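## Task

Remove both white insoles from the hanger and set each one flat on the table next to the other, near each other with no overlap; the remaining insole must stay clipped and the hanger must remain on its rail.

## Robot and tools

ROBOT. Two six-joint arms, left_arm and right_arm, each ending in a parallel two-finger gripper. The fingers point along the gripper's own +z axis and separate along its y axis. end_effector_position is the point between the finger pads, roughly 1 cm behind the tips. Calibrated bases: left_arm at (-0.051, +0.298, +0.043) m, right_arm at (-0.033, -0.316, +0.045) m. A two-camera stand is fixed behind the arms. Loose items may occasionally get nudged by something.

FRAME. All poses, velocities and targets use the scene frame: origin at table-top height halfway between the nominal bases, +x forward over the table, +z up, +y toward left_arm (arm names do not match image left/right). Offsets use these same axes, and rotations pivot about the Hand target's position. Reported positions can be a few cm off, more at long reach.

ROW LAYOUT (shared by execute_actions and move). One row is 14 plain numbers, each in [-1, 1], always for both arms: left_arm dx, dy, dz, rx, ry, rz, opening, then right_arm dx, dy, dz, rx, ry, rz, opening. dx..rz are an offset, not a pose: they count from that arm's Hand target as it stood when the action or move began. Scale: 1.0 = 0.6 m for dx/dy/dz and 180 degrees for rotation; rx, ry, rz form a single rotation vector. If the translation length exceeds 1.0 it may be shortened along its direction. opening is absolute: +1 fully open (0.094 m), -1 closed. Sending six zeros re-requests the current Hand target. A 0 in the opening slot means half open, so to keep a gripper unchanged resend its current opening. The controller limits commanded orientation to within 40 degrees of the measured one each step.

execute_actions(actions, cameras). actions: a list of actions; each action is a list of up to 15 rows, one per 1/30 s step; a short action repeats its last row to fill 15 steps. Every row in an action counts from the action's starting Hand target, not from the prior row; the next action starts from the new Hand target, so repeating an offset moves further. cameras: list of names, ["all"], [] for none; omitted or null gives all images only when actions is empty. An unknown name voids the call. An empty actions list returns full state and images.

move(target, speed, blend, opening_speed, grip_force, blocking, cameras). target: one 14-number row, or a list of up to 15 rows; every row in the list is an offset from the same starting Hand targets. Paths are straight, end together, last at least 0.5 s and are cut off at 10 s. speed: top path speed in m/s, 0.002 to 2.9, default 0.25 (rotation up to twice that in rad/s); one value or one per target. blend: metres of corner rounding per target, default 0 meaning stop at each. opening_speed: rate on the -1..1 scale per second, at least 0.2; use it to close gently on soft insoles. grip_force: newtons per pad, 10 to 50, one value or one per arm; it persists, and lower values close slowly. blocking=false returns after about 0.5 s while motion continues. Paths ignore obstacles and the other arm, lag and overshoot more when fast, and should steer around an arm's own base to avoid flipping its shoulder. The result adds a move: line with the ending (done, off_target, moving, held, fault) and any limits (limits=paced means clipped pose, limits=held means steps withheld). Neither done nor off_target proves or rules out contact.

wait(seconds 0 to 10, cameras): holds last commands; a running move continues. stop(cameras): brakes the running move; fast moves need room. zoom_image(camera, region): camera is one of cam_head_left, cam_head_right, cam_high, cam_low, cam_left_wrist, cam_right_wrist (all 672x504); region [x0, y0, x1, y1] in pixels from the top-left, at most 504 wide and 504 high, on the newest image only. read_manual(section="licences") returns licence text only. finished_scene(scene): integer number of the current scene; ends it irreversibly, so make sure the insoles lie as required and stay put without the robot. After ending the first scene, make no further call in that reply.

RESULTS. end_effector_position (m) and end_effector_quat_wxyz per arm; Hand target (base for the next offsets; the gripper often rests a bit short, so send the remaining distance as an offset); Tool commands; grip_measured on the -1..1 scale (may read a few mm off; last Joint positions entry is opening in metres); Joint velocities (may say within noise); joint torques (include gravity, noisy; joints 1 to 3 wrap at ±28 N m); Motor temperatures.

GRIPPING. Below first contact, pad force rises about 1 N per 0.001 of command, then near 20 N jumps to the force limit, with no visible stop in grip_measured. Squeeze soft insoles gently with a low grip_force and slow opening_speed. To release, command an opening well above grip_measured.

AVOID. Dropping an insole or letting go while it moves; anything leaving the table or being left off it (fails the task); knocking the hanger off its rail; hard hits on fixed or heavy items (fails the scene); any press or collision between the two arms, including one gripper closing on the other's fingers (the clearance check does not protect grippers, housings or wrist cameras). A blocked arm keeps pushing; end it by commanding a target back beyond the gripper. Motors heat when loaded, stretched or straining: MOTOR HOT appears at 75 °C, at 90 °C an OVER-TEMPERATURE FAULT folds that arm and idles it, at 100 °C it goes limp. Any arm stop is penalised.

Each tool is called after ">>>" by a JSON object that holds its "api" and its "payload".

## Session

>>> {"api": "execute_actions", "payload": {"actions": []}}

Scene clock: 0.00 s.
left_arm: end_effector_position=(+0.3462, +0.3182, +0.1491) grip_measured=+1.000 end_effector_quat_wxyz=(+0.590, -0.069, +0.802, +0.060) | right_arm: end_effector_position=(+0.3669, -0.2964, +0.1657) grip_measured=+1.000 end_effector_quat_wxyz=(+0.625, -0.010, +0.778, -0.055)
Joint positions: left_arm=[-0.049 1.53 0.364 0.857 -0.233 -0.058 0.094] | right_arm=[0.114 1.556 0.341 0.996 0.212 -0.053 0.094]
Joint velocities: within noise
Joint torques (N m): no reading
Motor temperatures (°C): left_arm=[27 30 35 38 24 26 27] | right_arm=[26 28 35 39 24 27 25]
Heat: left arm: 38 °C; right arm: 39 °C.
Hand target: left_arm +0.3454, +0.3184, +0.1466; +0.585, -0.069, +0.806, +0.061 | right_arm +0.3670, -0.2965, +0.1651; +0.623, -0.010, +0.780, -0.055
Tool commands: left_gripper/opening=+1.0 right_gripper/opening=+1.0

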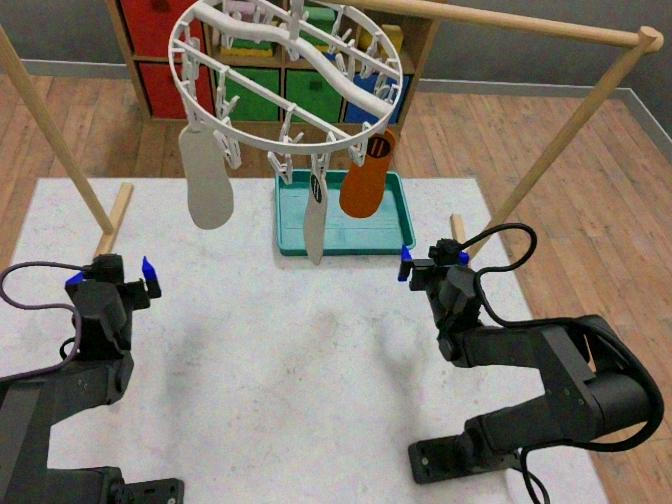

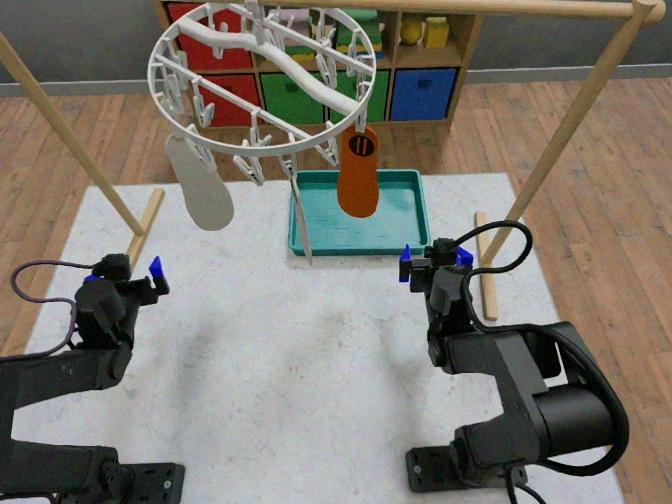

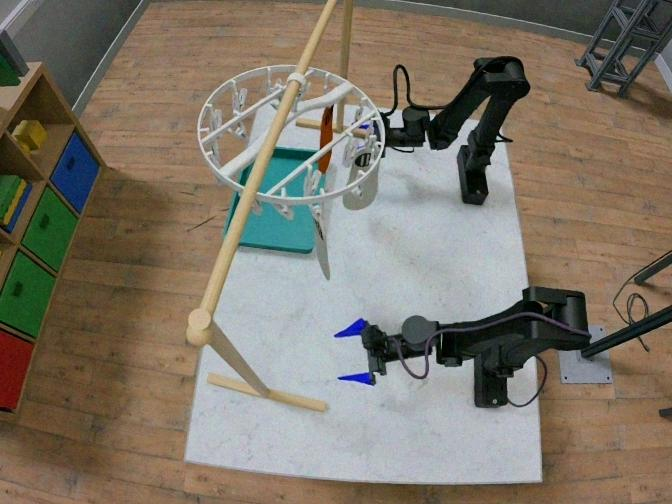

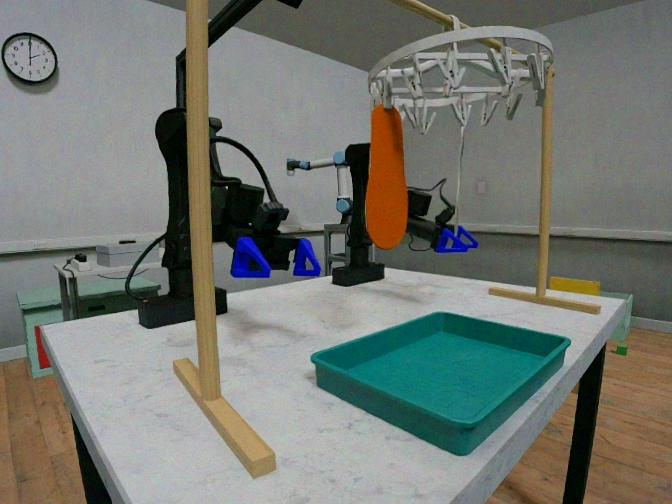

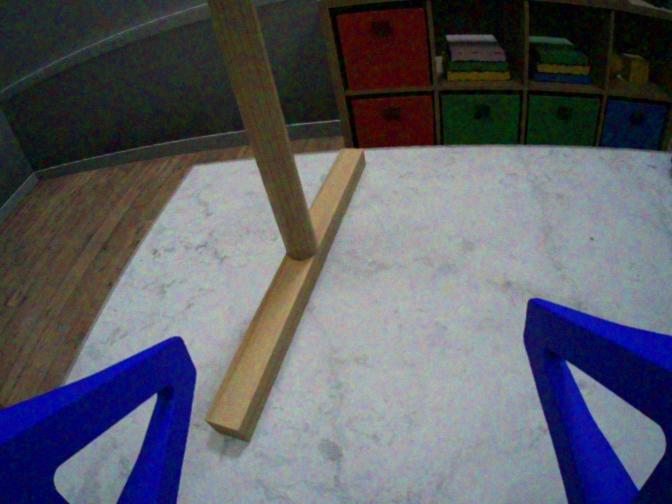

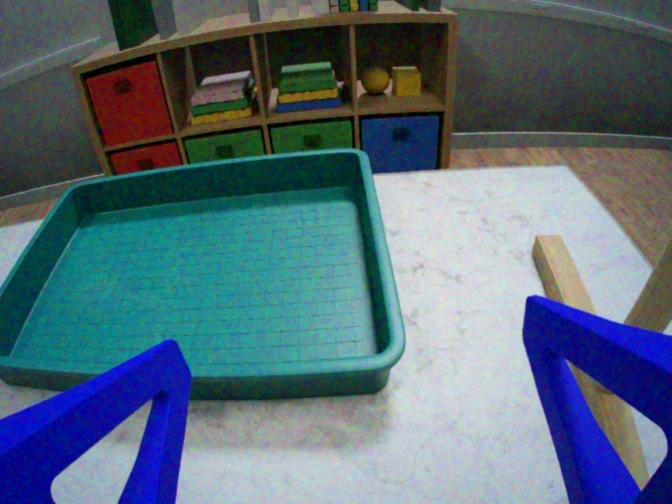

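>>> {"api": "zoom_image", "payload": {"camera": "cam_head_left", "region": [160, 80, 420, 275]}}

>>> {"api": "zoom_image", "payload": {"camera": "cam_high", "region": [190, 60, 400, 290]}}

>>> {"api": "zoom_image", "payload": {"camera": "cam_low", "region": [350, 10, 580, 270]}}

Scaled by 1.938 from the camera's 672x504 image, which has a finer 960x720 frame.

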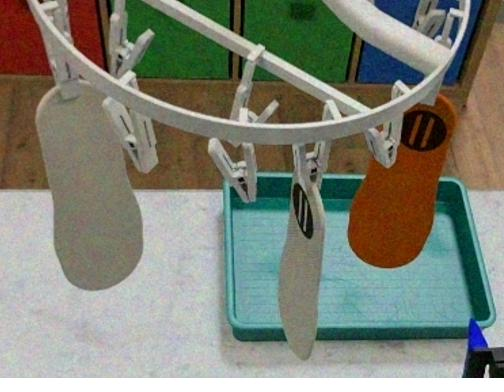

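Scaled by 2.191 from the camera's 672x504 image, which has a finer 960x720 frame.

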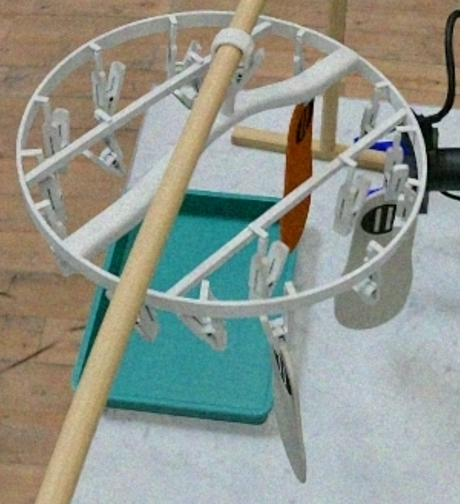

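Scaled by 1.938 from the camera's 672x504 image, which has a finer 960x720 frame.

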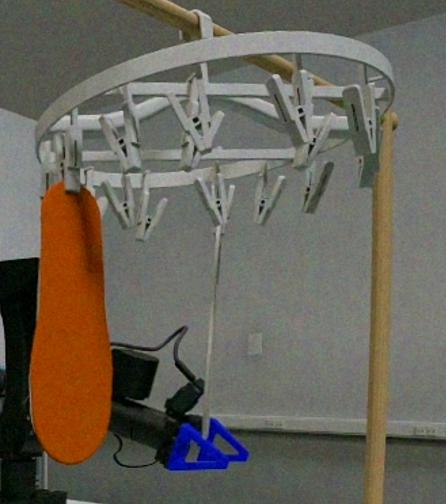

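>>> {"api": "move", "payload": {"target": [0.005,-0.149,0.305,0,0,-0.405,1,-0.272,0.366,0.275,0,0,0.124,1], "cameras": ["cam_head_left","cam_head_right","cam_left_wrist","cam_right_wrist","cam_high"]}}

Scene clock: 109.20 s.
left_arm: end_effector_position=(+0.3470, +0.2308, +0.3295) grip_measured=+1.000 end_effector_quat_wxyz=(+0.511, +0.422, +0.691, -0.288) | right_arm: end_effector_position=(+0.2042, -0.0782, +0.3263) grip_measured=+1.000 end_effector_quat_wxyz=(+0.623, -0.161, +0.762, +0.069)
Joint positions: left_arm=[0.261 1.608 1.431 -0.734 1.166 0.906 0.094] | right_arm=[1.174 0.997 0.766 -0.101 0.854 0.157 0.094]
Joint torques (N m): left_arm=[-0.13 -7.42 6.78 1.03 0.55 0.17] | right_arm=[0.51 -2.03 9.63 1.59 0.25 0.02]
Motor temperatures (°C): left_arm=[27 33 36 48 23 26 26] | right_arm=[26 28 36 43 23 26 25]
Heat: left arm: 48 °C; right arm: 43 °C.
Hand target: left_arm +0.3483, +0.2290, +0.3297; +0.507, +0.423, +0.689, -0.299 | right_arm +0.2039, -0.0769, +0.3300; +0.622, -0.161, +0.764, +0.066
Off the commanded pose: left_arm 0.002 m, 1 deg | right_arm 0.004 m, 0 deg.
move: done
camera_calibration:
cam_left_wrist: T_world_to_cam=[[-0.871859, -0.451697, -0.189291, 0.474433], [-0.20277, 0.684737, -0.700014, 0.170644], [0.445809, -0.571931, -0.688585, 0.300685], [0, 0, 0, 1]] pos_world=[0.314192, 0.269425, 0.416306]
cam_right_wrist: T_world_to_cam=[[0.346056, -0.935442, -0.0720629, -0.113833], [-0.585637, -0.155364, -0.795545, 0.396812], [0.73299, 0.317506, -0.601594, 0.167868], [0, 0, 0, 1]] pos_world=[0.148735, -0.098133, 0.408467]
Images, in order (width x height): cam_head_left 672x504, cam_head_right 672x504, cam_high 672x504, cam_left_wrist 672x504, cam_right_wrist 672x504.

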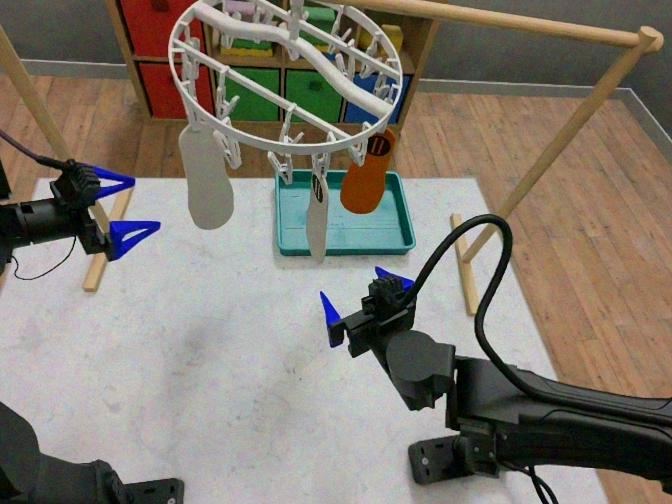

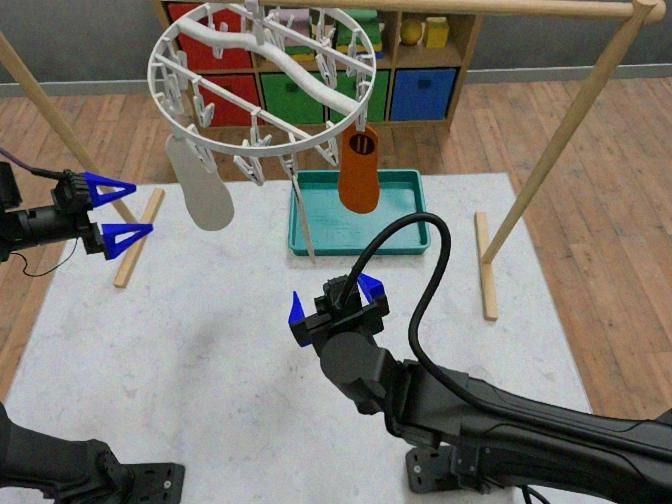

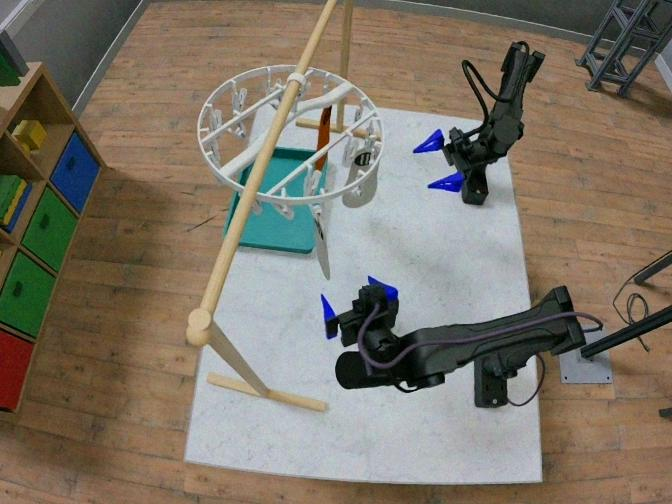

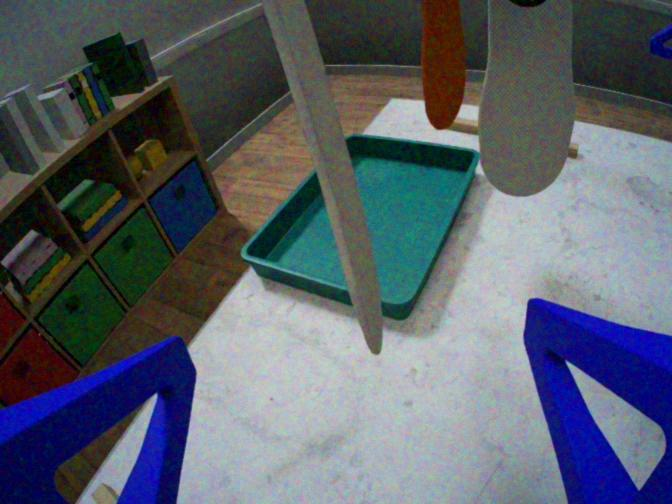

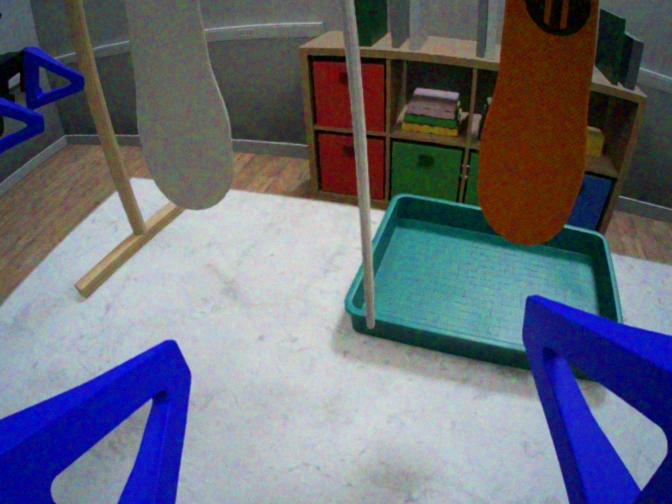

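>>> {"api": "move", "payload": {"target": [0.062,-0.1,-0.033,0,0,0,1,0.183,0.057,-0.03,0,0,0,1], "speed": 0.15, "cameras": ["cam_head_left","cam_head_right","cam_left_wrist","cam_right_wrist","cam_high","cam_low"]}}

Scene clock: 164.67 s.
left_arm: end_effector_position=(+0.3856, +0.1703, +0.3265) grip_measured=+1.000 end_effector_quat_wxyz=(+0.524, +0.434, +0.675, -0.284) | right_arm: end_effector_position=(+0.3089, -0.0455, +0.3095) grip_measured=+1.000 end_effector_quat_wxyz=(+0.621, -0.160, +0.764, +0.067)
Joint positions: left_arm=[0.072 1.663 1.402 -0.355 1.048 0.625 0.094] | right_arm=[0.861 1.355 0.896 0.197 0.559 0.042 0.094]
Joint torques (N m): left_arm=[-0.14 -8.66 3.74 1.53 0.29 -0.14] | right_arm=[-0.57 -5.3 9.74 1.91 0.07 -0.06]
Motor temperatures (°C): left_arm=[26 33 38 41 24 26 25] | right_arm=[25 26 37 42 23 26 25]
Heat: left arm: 41 °C; right arm: 42 °C.
Hand target: left_arm +0.3855, +0.1690, +0.3100; +0.507, +0.423, +0.689, -0.299 | right_arm +0.3137, -0.0427, +0.3121; +0.622, -0.161, +0.764, +0.066
Off the commanded pose: left_arm 0.017 m, 3 deg | right_arm 0.006 m, 0 deg.
move: off_target (left_arm)
camera_calibration:
cam_left_wrist: T_world_to_cam=[[-0.87078, -0.436303, -0.226678, 0.489355], [-0.159113, 0.686286, -0.709714, 0.203839], [0.465216, -0.581937, -0.667025, 0.234009], [0, 0, 0, 1]] pos_world=[0.349689, 0.209793, 0.411683]
cam_right_wrist: T_world_to_cam=[[0.341784, -0.937111, -0.0707515, -0.119708], [-0.58956, -0.155178, -0.792678, 0.450179], [0.731849, 0.312637, -0.605521, 0.0719951], [0, 0, 0, 1]] pos_world=[0.253632, -0.0648303, 0.391972]

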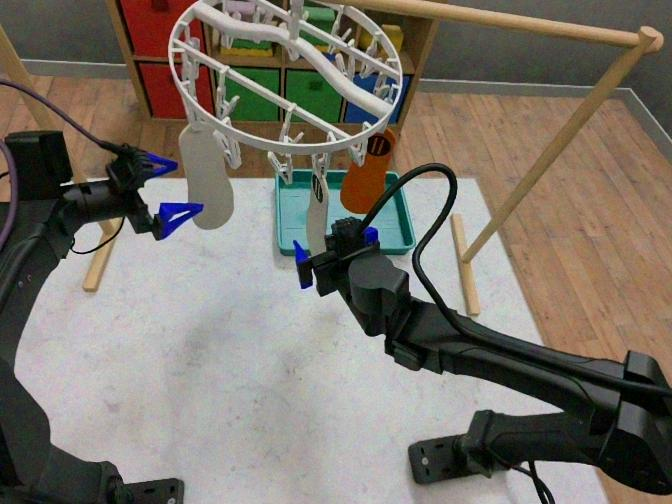

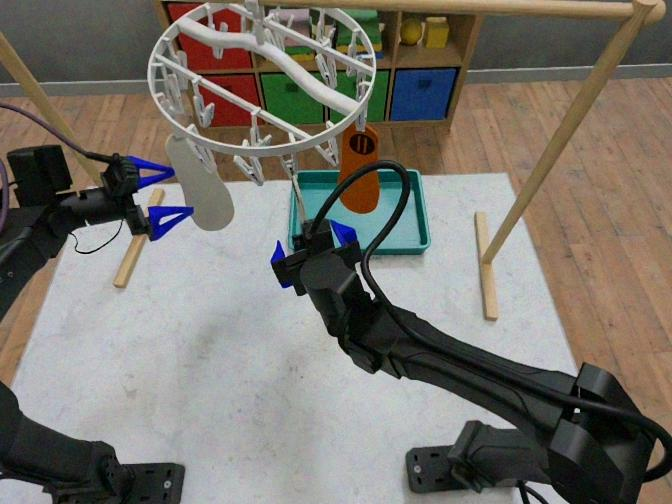

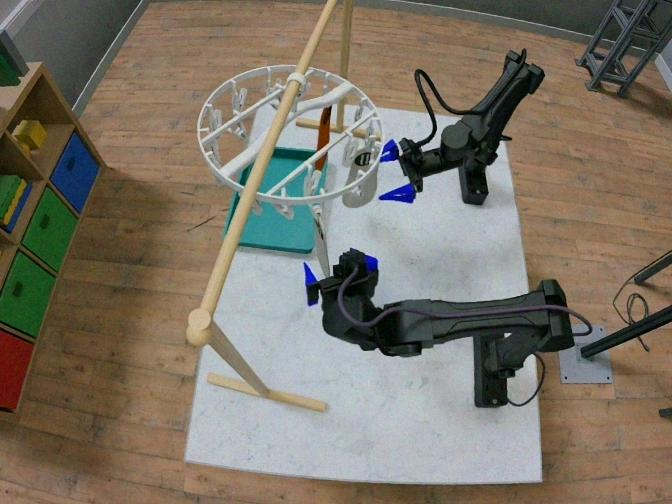

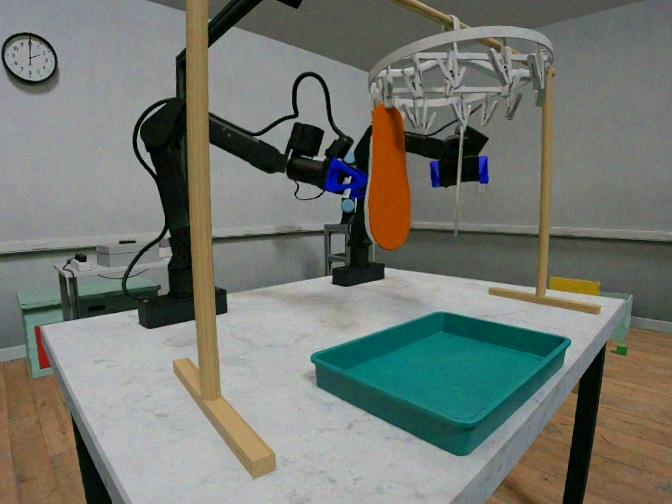

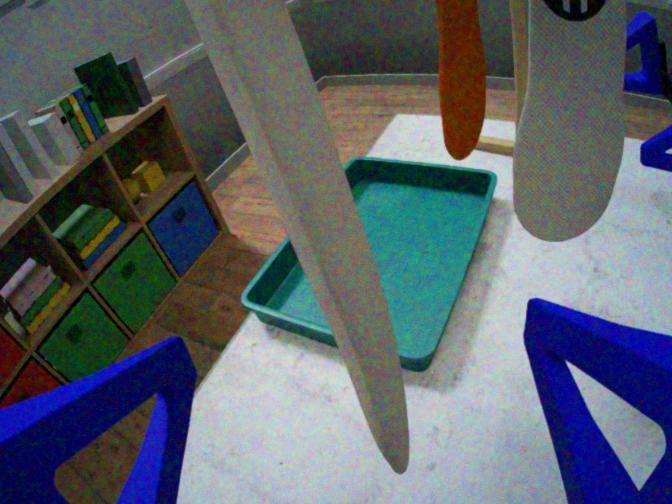

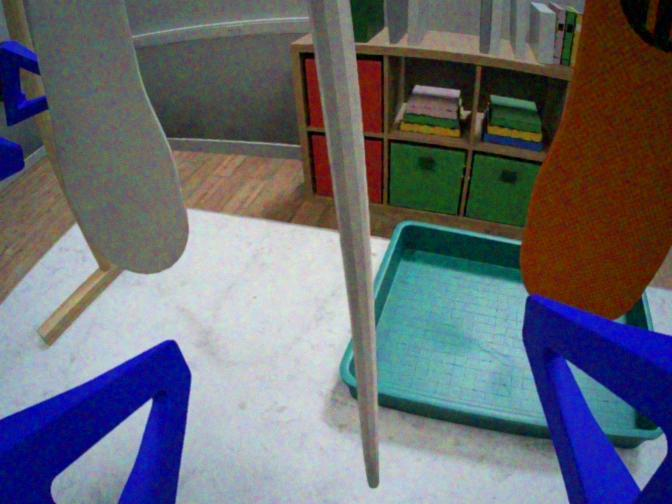

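>>> {"api": "move", "payload": {"target": [[0,0,0,0,0,0,1,0.015,0.005,0,0,0,0,1],[0,0,0,0,0,0,-1,0.015,0.005,0,0,0,0,-1]], "speed": 0.15, "grip_force": 35, "cameras": ["cam_head_left","cam_head_right","cam_left_wrist","cam_right_wrist"]}}

Scene clock: 192.80 s.
left_arm: end_effector_position=(+0.3858, +0.1704, +0.3265) grip_measured=-0.990 end_effector_quat_wxyz=(+0.524, +0.434, +0.676, -0.284) | right_arm: end_effector_position=(+0.3169, -0.0419, +0.3105) grip_measured=-0.917 end_effector_quat_wxyz=(+0.622, -0.161, +0.763, +0.068)
Joint positions: left_arm=[0.072 1.663 1.402 -0.355 1.047 0.624 0] | right_arm=[0.846 1.385 0.921 0.208 0.542 0.036 0.004]
Joint torques (N m): left_arm=[-0.16 -8.66 3.74 1.54 0.29 -0.11] | right_arm=[-0.72 -5.39 9.76 1.92 0.03 -0.06]
Heat: left arm: 43 °C; right arm: 45 °C.
Hand target: left_arm +0.3855, +0.1691, +0.3100; +0.507, +0.423, +0.689, -0.299 | right_arm +0.3227, -0.0397, +0.3121; +0.622, -0.161, +0.763, +0.066
Off the commanded pose: left_arm 0.017 m, 3 deg | right_arm 0.006 m, 0 deg.
grip_force (N): 35, 35
move: moving (right_arm; no rest 5 s after target 2's new opening was sent), off_target (left_arm); target 2's new opening was sent with left_arm's hand 0.017 m and 3 deg from that target
camera_calibration:
cam_left_wrist: T_world_to_cam=[[-0.870424, -0.437131, -0.226449, 0.489442], [-0.15993, 0.686108, -0.709703, 0.204104], [0.465601, -0.581527, -0.667115, 0.233836], [0, 0, 0, 1]] pos_world=[0.34979, 0.209895, 0.411683]
cam_right_wrist: T_world_to_cam=[[0.344292, -0.936119, -0.0717252, -0.119466], [-0.587796, -0.155351, -0.793953, 0.45609], [0.732092, 0.315511, -0.603733, 0.0651366], [0, 0, 0, 1]] pos_world=[0.261533, -0.061532, 0.39287]
Images, in order (width x height): cam_head_left 672x504, cam_head_right 672x504, cam_left_wrist 672x504, cam_right_wrist 672x504.

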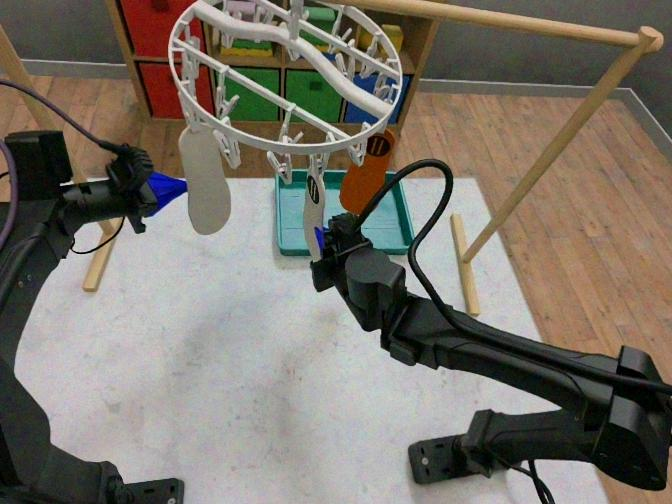

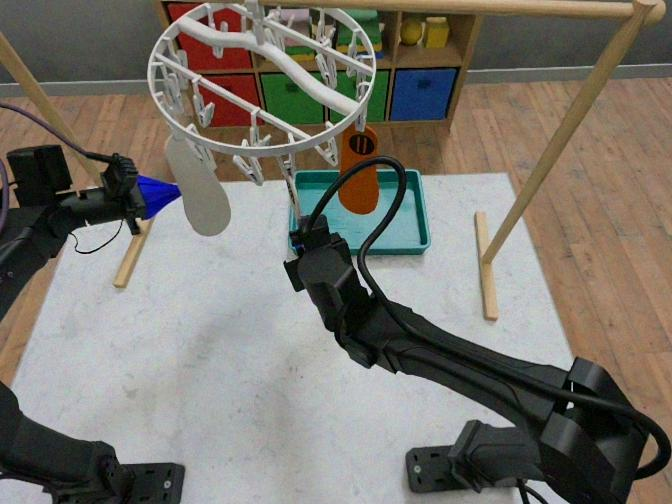

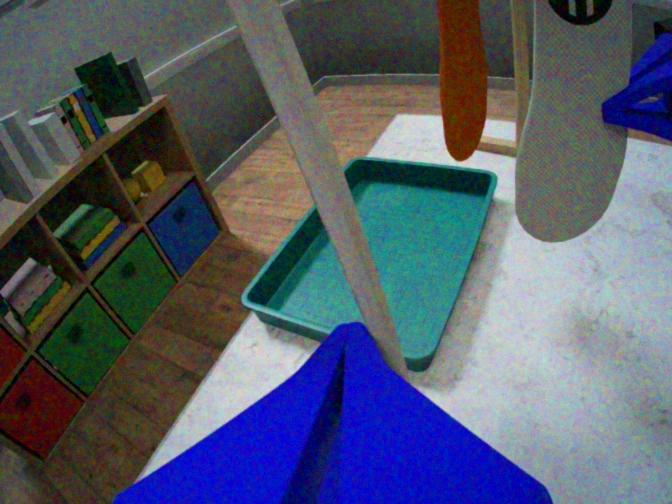

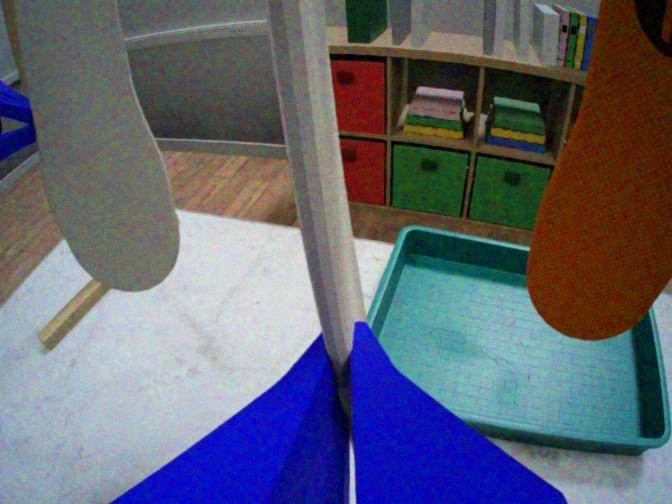

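>>> {"api": "move", "payload": {"target": [[0,0,0,0,0,0,1,0,0,0,0,0,0,-1],[0.024,-0.044,0,0,0,0,1,0,0,0,0,0,0,-1]], "speed": 0.15}}

>>> {"api": "move", "payload": {"target": [0,0,0,0,0,0,-1,0,0,0,0,0,0,-1], "speed": 0.15, "cameras": ["cam_head_left","cam_left_wrist","cam_right_wrist"]}}

Scene clock: 212.93 s.
left_arm: end_effector_position=(+0.3966, +0.1436, +0.3154) grip_measured=+0.999 end_effector_quat_wxyz=(+0.515, +0.429, +0.682, -0.292) | right_arm: end_effector_position=(+0.3169, -0.0419, +0.3105) grip_measured=-0.921 end_effector_quat_wxyz=(+0.622, -0.161, +0.763, +0.068)
Joint positions: left_arm=[-0.003 1.704 1.402 -0.273 0.989 0.542 0.094] | right_arm=[0.846 1.385 0.921 0.208 0.542 0.036 0.004]
Joint torques (N m): left_arm=[-0.05 -9.1 6.09 1.63 0.25 -0.11] | right_arm=[-0.73 -5.37 9.73 1.91 0.04 -0.07]
Heat: left arm: 43 °C; right arm: 44 °C.
Hand target: left_arm +0.4000, +0.1427, +0.3099; +0.507, +0.423, +0.689, -0.299 | right_arm +0.3227, -0.0397, +0.3121; +0.622, -0.161, +0.763, +0.066
Off the commanded pose: left_arm 0.006 m, 2 deg | right_arm 0.006 m, 0 deg.
grip_force (N): 35, 35
move: done

Scene clock: 217.33 s.
left_arm: end_effector_position=(+0.3968, +0.1437, +0.3155) grip_measured=-0.923 end_effector_quat_wxyz=(+0.515, +0.429, +0.682, -0.292) | right_arm: end_effector_position=(+0.3169, -0.0419, +0.3105) grip_measured=-0.921 end_effector_quat_wxyz=(+0.622, -0.161, +0.763, +0.068)
Joint positions: left_arm=[-0.003 1.704 1.402 -0.272 0.988 0.541 0.004] | right_arm=[0.846 1.385 0.921 0.208 0.542 0.036 0.004]
Joint torques (N m): left_arm=[-0.06 -9.14 6.08 1.61 0.26 -0.11] | right_arm=[-0.77 -5.44 9.72 1.92 0.04 -0.07]
Heat: left arm: 42 °C; right arm: 44 °C.
Hand target: left_arm +0.4000, +0.1427, +0.3099; +0.507, +0.423, +0.689, -0.299 | right_arm +0.3227, -0.0397, +0.3120; +0.622, -0.161, +0.764, +0.066
Off the commanded pose: left_arm 0.007 m, 2 deg | right_arm 0.006 m, 0 deg.
grip_force (N): 35, 35
move: done
camera_calibration:
cam_left_wrist: T_world_to_cam=[[-0.877235, -0.436736, -0.199301, 0.478933], [-0.179608, 0.68359, -0.707422, 0.22389], [0.445197, -0.584779, -0.67811, 0.217814], [0, 0, 0, 1]] pos_world=[0.363379, 0.183491, 0.401538]
cam_right_wrist: T_world_to_cam=[[0.344292, -0.936119, -0.0717252, -0.119466], [-0.587796, -0.155351, -0.793953, 0.45609], [0.732092, 0.315511, -0.603733, 0.0651366], [0, 0, 0, 1]] pos_world=[0.261533, -0.061532, 0.39287]
Images, in order (width x height): cam_head_left 672x504, cam_left_wrist 672x504, cam_right_wrist 672x504.

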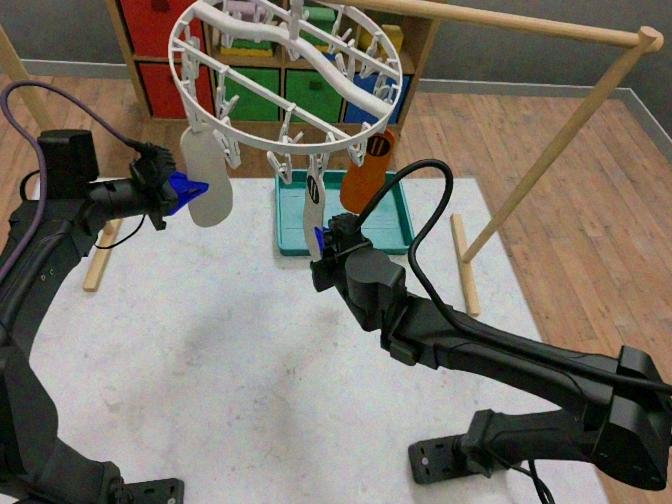

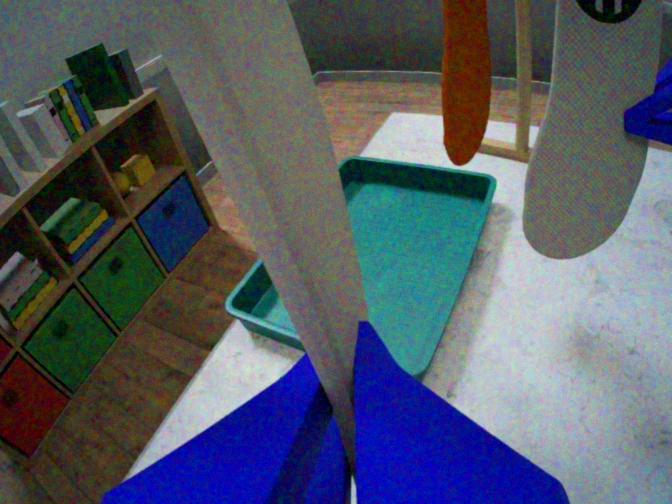

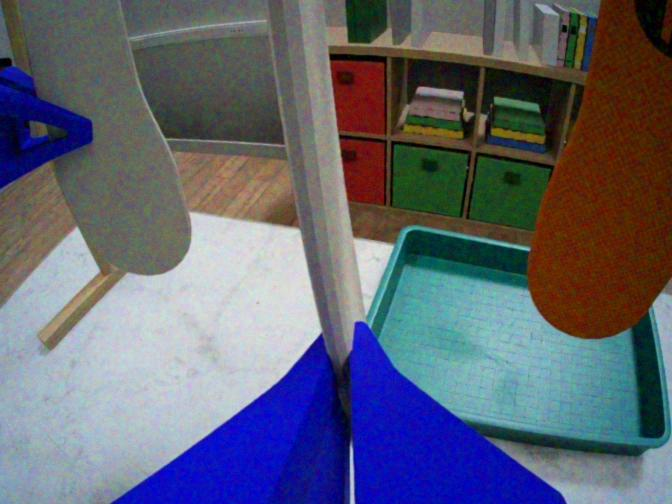

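>>> {"api": "move", "payload": {"target": [0,0,-0.12,0,0,0,-1,0,0,0,0,0,0,-1], "speed": 0.06, "cameras": ["cam_head_left","cam_left_wrist","cam_low"]}}

Scene clock: 223.83 s.
left_arm: end_effector_position=(+0.4034, +0.1409, +0.2779) grip_measured=-0.924 end_effector_quat_wxyz=(+0.553, +0.447, +0.649, -0.272) | right_arm: end_effector_position=(+0.3175, -0.0417, +0.3128) grip_measured=-0.921 end_effector_quat_wxyz=(+0.625, -0.158, +0.761, +0.071)
Joint positions: left_arm=[-0.007 1.734 1.215 0.06 0.996 0.539 0.004] | right_arm=[0.845 1.385 0.921 0.219 0.542 0.036 0.004]
Joint torques (N m): left_arm=[0.2 -7.6 2.77 1.23 0.14 -0.14] | right_arm=[-0.69 -5.39 9.73 1.82 0.04 -0.06]
Heat: left arm: 42 °C; right arm: 44 °C.
Hand target: left_arm +0.3999, +0.1426, +0.2380; +0.507, +0.423, +0.689, -0.299 | right_arm +0.3226, -0.0397, +0.3120; +0.622, -0.161, +0.763, +0.066
Off the commanded pose: left_arm 0.040 m, 8 deg | right_arm 0.006 m, 1 deg.
grip_force (N): 35, 35
move: off_target (left_arm)
camera_calibration:
cam_left_wrist: T_world_to_cam=[[-0.853794, -0.42944, -0.294306, 0.49202], [-0.0916103, 0.680419, -0.727075, 0.170794], [0.512487, -0.593811, -0.620279, 0.145822], [0, 0, 0, 1]] pos_world=[0.360998, 0.181672, 0.359435]
Images, in order (width x height): cam_head_left 672x504, cam_low 672x504, cam_left_wrist 672x504.

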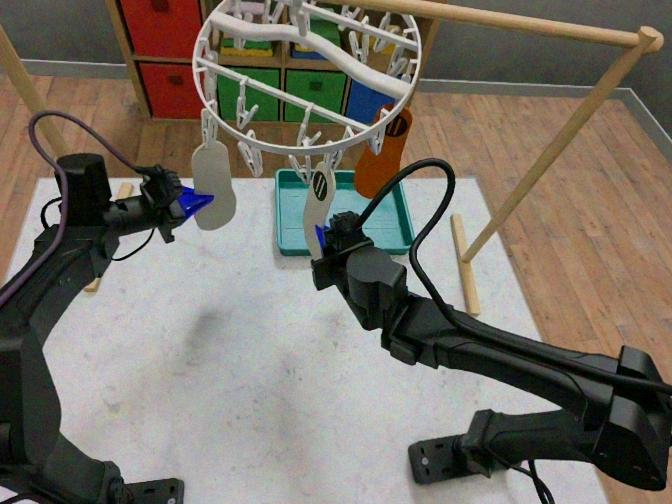

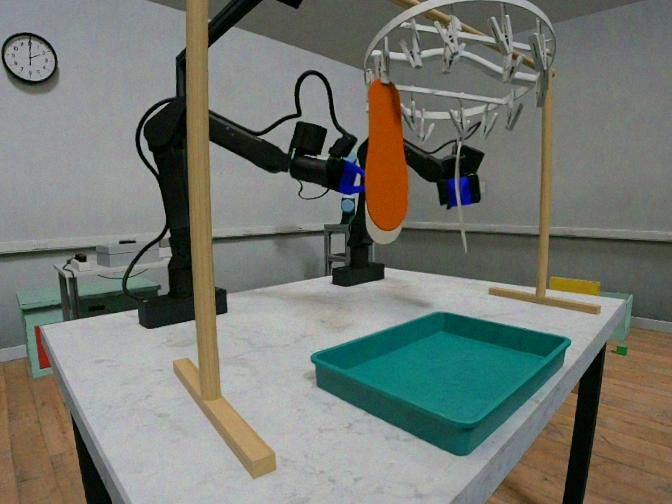

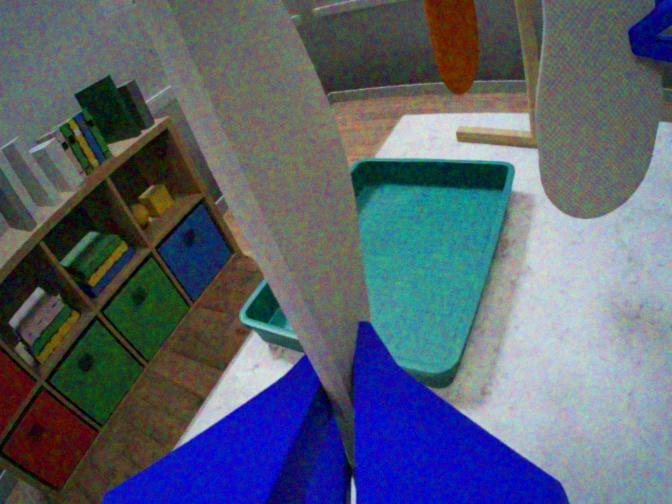

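>>> {"api": "move", "payload": {"target": [0,0,-0.09,0,0,0,-1,0,0,0,0,0,0,-1], "speed": 0.06, "grip_force": 50, "cameras": ["cam_head_left","cam_left_wrist","cam_low"]}}

Scene clock: 232.03 s.
left_arm: end_effector_position=(+0.4030, +0.1419, +0.1998) grip_measured=-0.937 end_effector_quat_wxyz=(+0.523, +0.432, +0.676, -0.288) | right_arm: end_effector_position=(+0.3176, -0.0414, +0.3139) grip_measured=-0.934 end_effector_quat_wxyz=(+0.626, -0.158, +0.760, +0.072)
Joint positions: left_arm=[-0.007 1.851 1.084 0.217 0.986 0.538 0.003] | right_arm=[0.845 1.385 0.923 0.22 0.541 0.036 0.003]
Joint torques (N m): left_arm=[0.23 -9.84 3.48 1.64 0.27 -0.09] | right_arm=[-0.65 -5.44 9.58 1.82 0.03 -0.06]
Heat: left arm: 41 °C; right arm: 45 °C.
Hand target: left_arm +0.3999, +0.1426, +0.1839; +0.507, +0.423, +0.689, -0.299 | right_arm +0.3226, -0.0397, +0.3120; +0.622, -0.161, +0.763, +0.066
Off the commanded pose: left_arm 0.016 m, 3 deg | right_arm 0.006 m, 1 deg.
move: off_target (left_arm)
camera_calibration:
cam_left_wrist: T_world_to_cam=[[-0.873363, -0.435492, -0.218138, 0.462519], [-0.162926, 0.683264, -0.711762, 0.138534], [0.459013, -0.586086, -0.667691, 0.128172], [0, 0, 0, 1]] pos_world=[0.367685, 0.181888, 0.285076]
Images, in order (width x height): cam_head_left 672x504, cam_low 672x504, cam_left_wrist 672x504.

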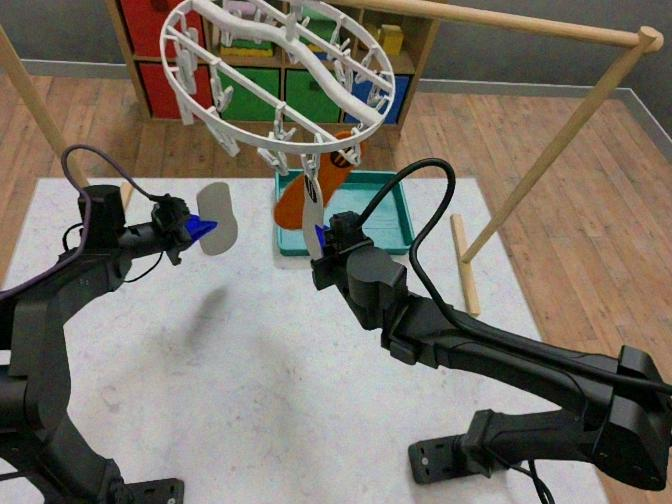

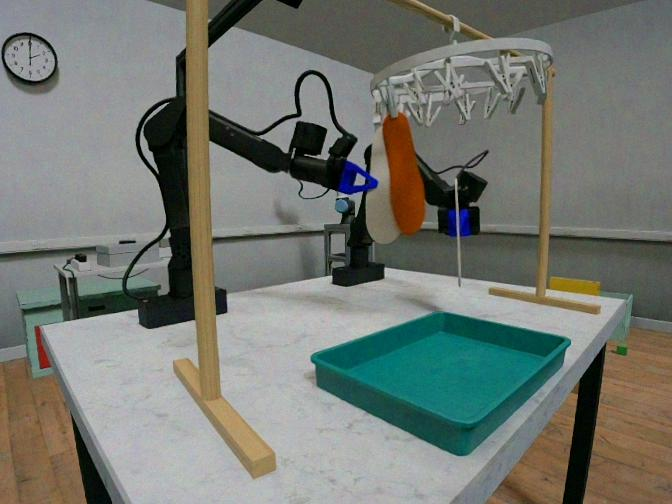

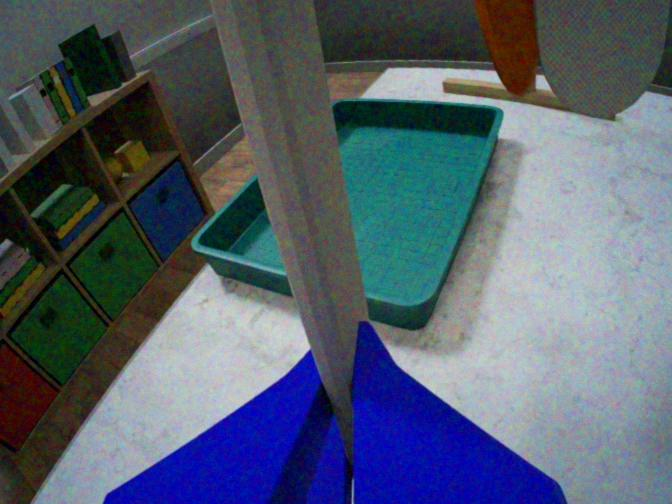

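>>> {"api": "move", "payload": {"target": [-0.06,0.12,0.03,0,0,0,-1,0,0,-0.2,0,0,0,-1], "speed": 0.07, "cameras": ["cam_head_left","cam_right_wrist","cam_low"]}}

Scene clock: 242.27 s.
left_arm: end_effector_position=(+0.3689, +0.2152, +0.1932) grip_measured=-0.937 end_effector_quat_wxyz=(+0.504, +0.420, +0.695, -0.296) | right_arm: end_effector_position=(+0.3216, -0.0366, +0.2065) grip_measured=-0.934 end_effector_quat_wxyz=(+0.632, -0.154, +0.756, +0.077)
Joint positions: left_arm=[0.202 1.779 1.057 -0.122 1.132 0.807 0.003] | right_arm=[0.845 1.636 0.65 0.764 0.541 0.036 0.003]
Joint torques (N m): left_arm=[0.43 -12.97 4.52 1.16 0.53 0.06] | right_arm=[-0.62 -6.52 5.55 1.94 0.04 -0.07]
Heat: left arm: 41 °C; right arm: 45 °C.
Hand target: left_arm +0.3639, +0.2147, +0.2020; +0.507, +0.423, +0.689, -0.299 | right_arm +0.3226, -0.0397, +0.1920; +0.622, -0.161, +0.763, +0.066
Off the commanded pose: left_arm 0.010 m, 1 deg | right_arm 0.015 m, 2 deg.
move: off_target (right_arm)
camera_calibration:
cam_right_wrist: T_world_to_cam=[[0.345959, -0.934086, -0.0882948, -0.120635], [-0.570817, -0.134856, -0.809927, 0.375719], [0.744634, 0.330602, -0.579847, -0.0112151], [0, 0, 0, 1]] pos_world=[0.264553, -0.058308, 0.287151]
Images, in order (width x height): cam_head_left 672x504, cam_low 672x504, cam_right_wrist 672x504.

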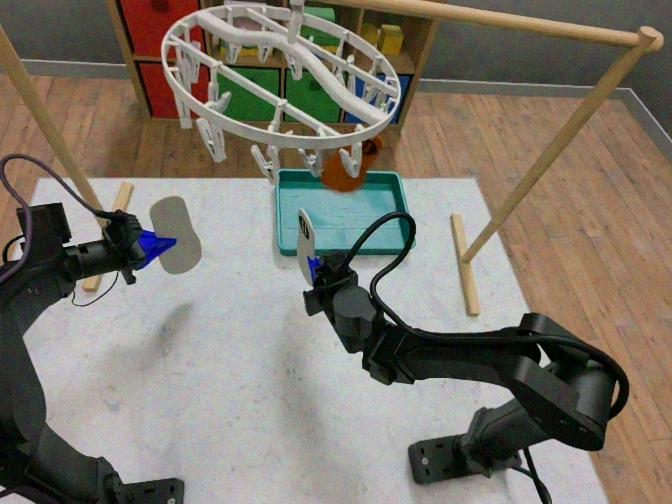

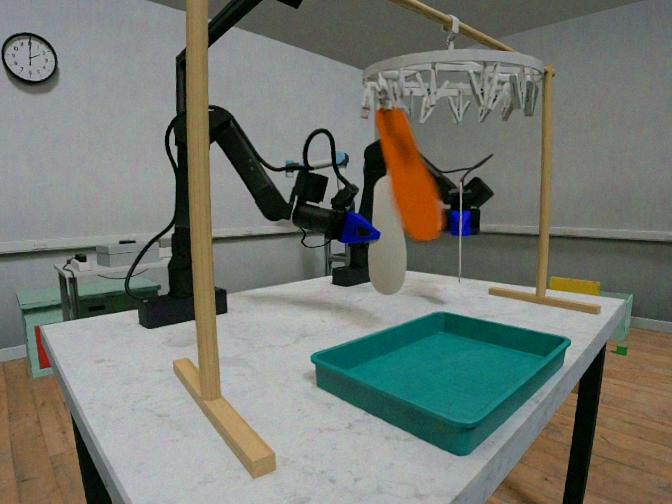

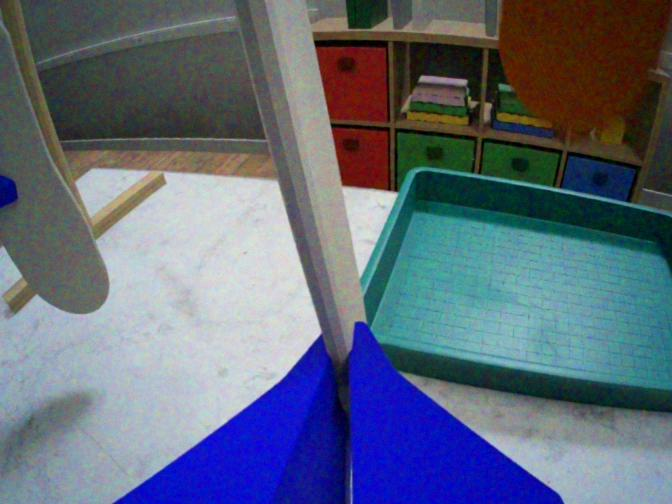

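>>> {"api": "move", "payload": {"target": [[0,0,0.03,0,0,0,-1,-0.12,-0.3,0.1,0,0,0,-1],[-0.04,-0.258,0.03,-0.3645,0.416,0.416,-1,-0.12,-0.3,0.1,0,0,0,-1]], "speed": 0.3, "blend": 0.03, "cameras": ["cam_head_left","cam_head_right","cam_left_wrist","cam_low"]}}

Scene clock: 304.00 s.
left_arm: end_effector_position=(+0.3380, +0.0612, +0.2223) grip_measured=-0.937 end_effector_quat_wxyz=(+0.226, -0.560, +0.674, -0.425) | right_arm: end_effector_position=(+0.2493, -0.2186, +0.2439) grip_measured=-0.934 end_effector_quat_wxyz=(+0.619, -0.161, +0.766, +0.067)
Joint positions: left_arm=[-0.622 1.51 0.999 -0.068 -0.203 -1.906 0.003] | right_arm=[0.323 0.601 0.309 0.066 0.034 -0.09 0.003]
Joint torques (N m): left_arm=[-0.23 -6.98 7.28 1.68 -0.14 -0.07] | right_arm=[-0.73 0.27 10.13 1.86 -0.07 -0.07]
Motor temperatures (°C): left_arm=[25 35 37 39 24 26 27] | right_arm=[25 26 38 47 23 26 27]
Heat: left arm: 39 °C; right arm: 47 °C.
Hand target: left_arm +0.3399, +0.0598, +0.2200; +0.226, -0.565, +0.676, -0.416 | right_arm +0.2506, -0.2196, +0.2519; +0.622, -0.161, +0.764, +0.066
Off the commanded pose: left_arm 0.003 m, 1 deg | right_arm 0.008 m, 0 deg.
move: done
camera_calibration:
cam_left_wrist: T_world_to_cam=[[0.537188, -0.166957, 0.826774, -0.349884], [-0.657441, -0.696944, 0.286426, 0.228892], [0.528394, -0.69742, -0.484154, 0.0681923], [0, 0, 0, 1]] pos_world=[0.302404, 0.148668, 0.256729]
Images, in order (width x height): cam_head_left 672x504, cam_head_right 672x504, cam_low 672x504, cam_left_wrist 672x504.

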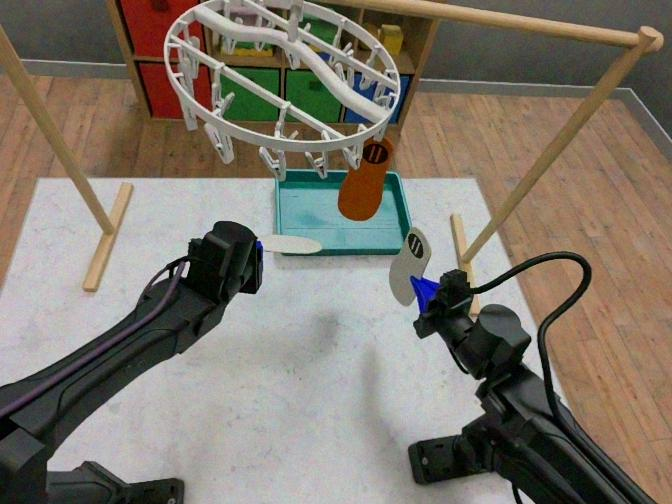

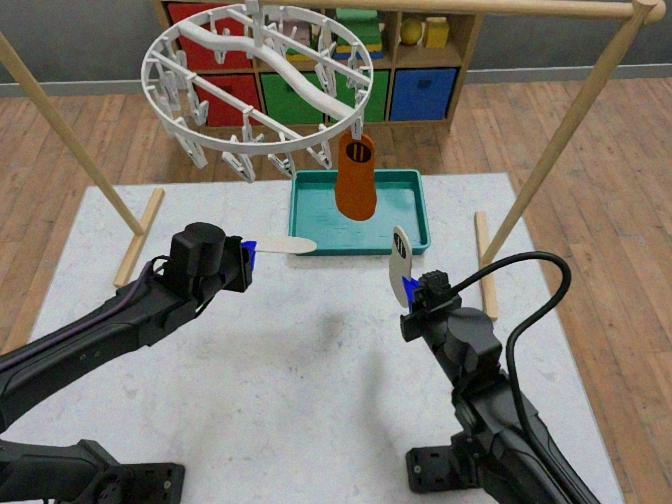

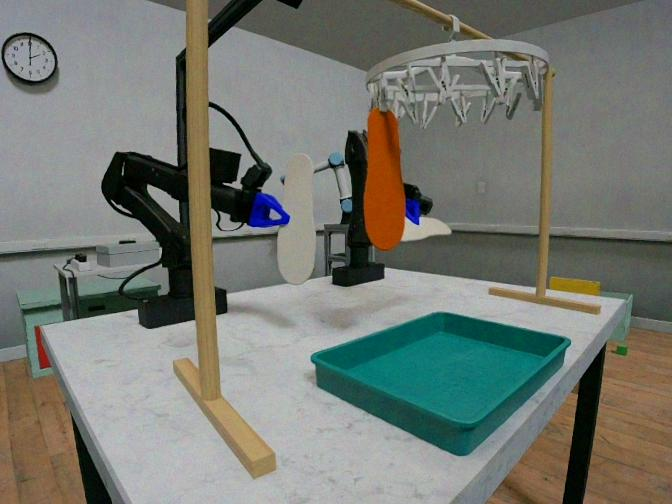

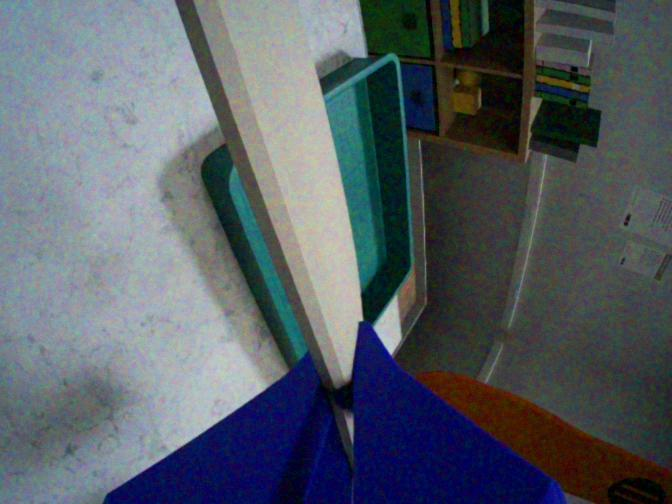

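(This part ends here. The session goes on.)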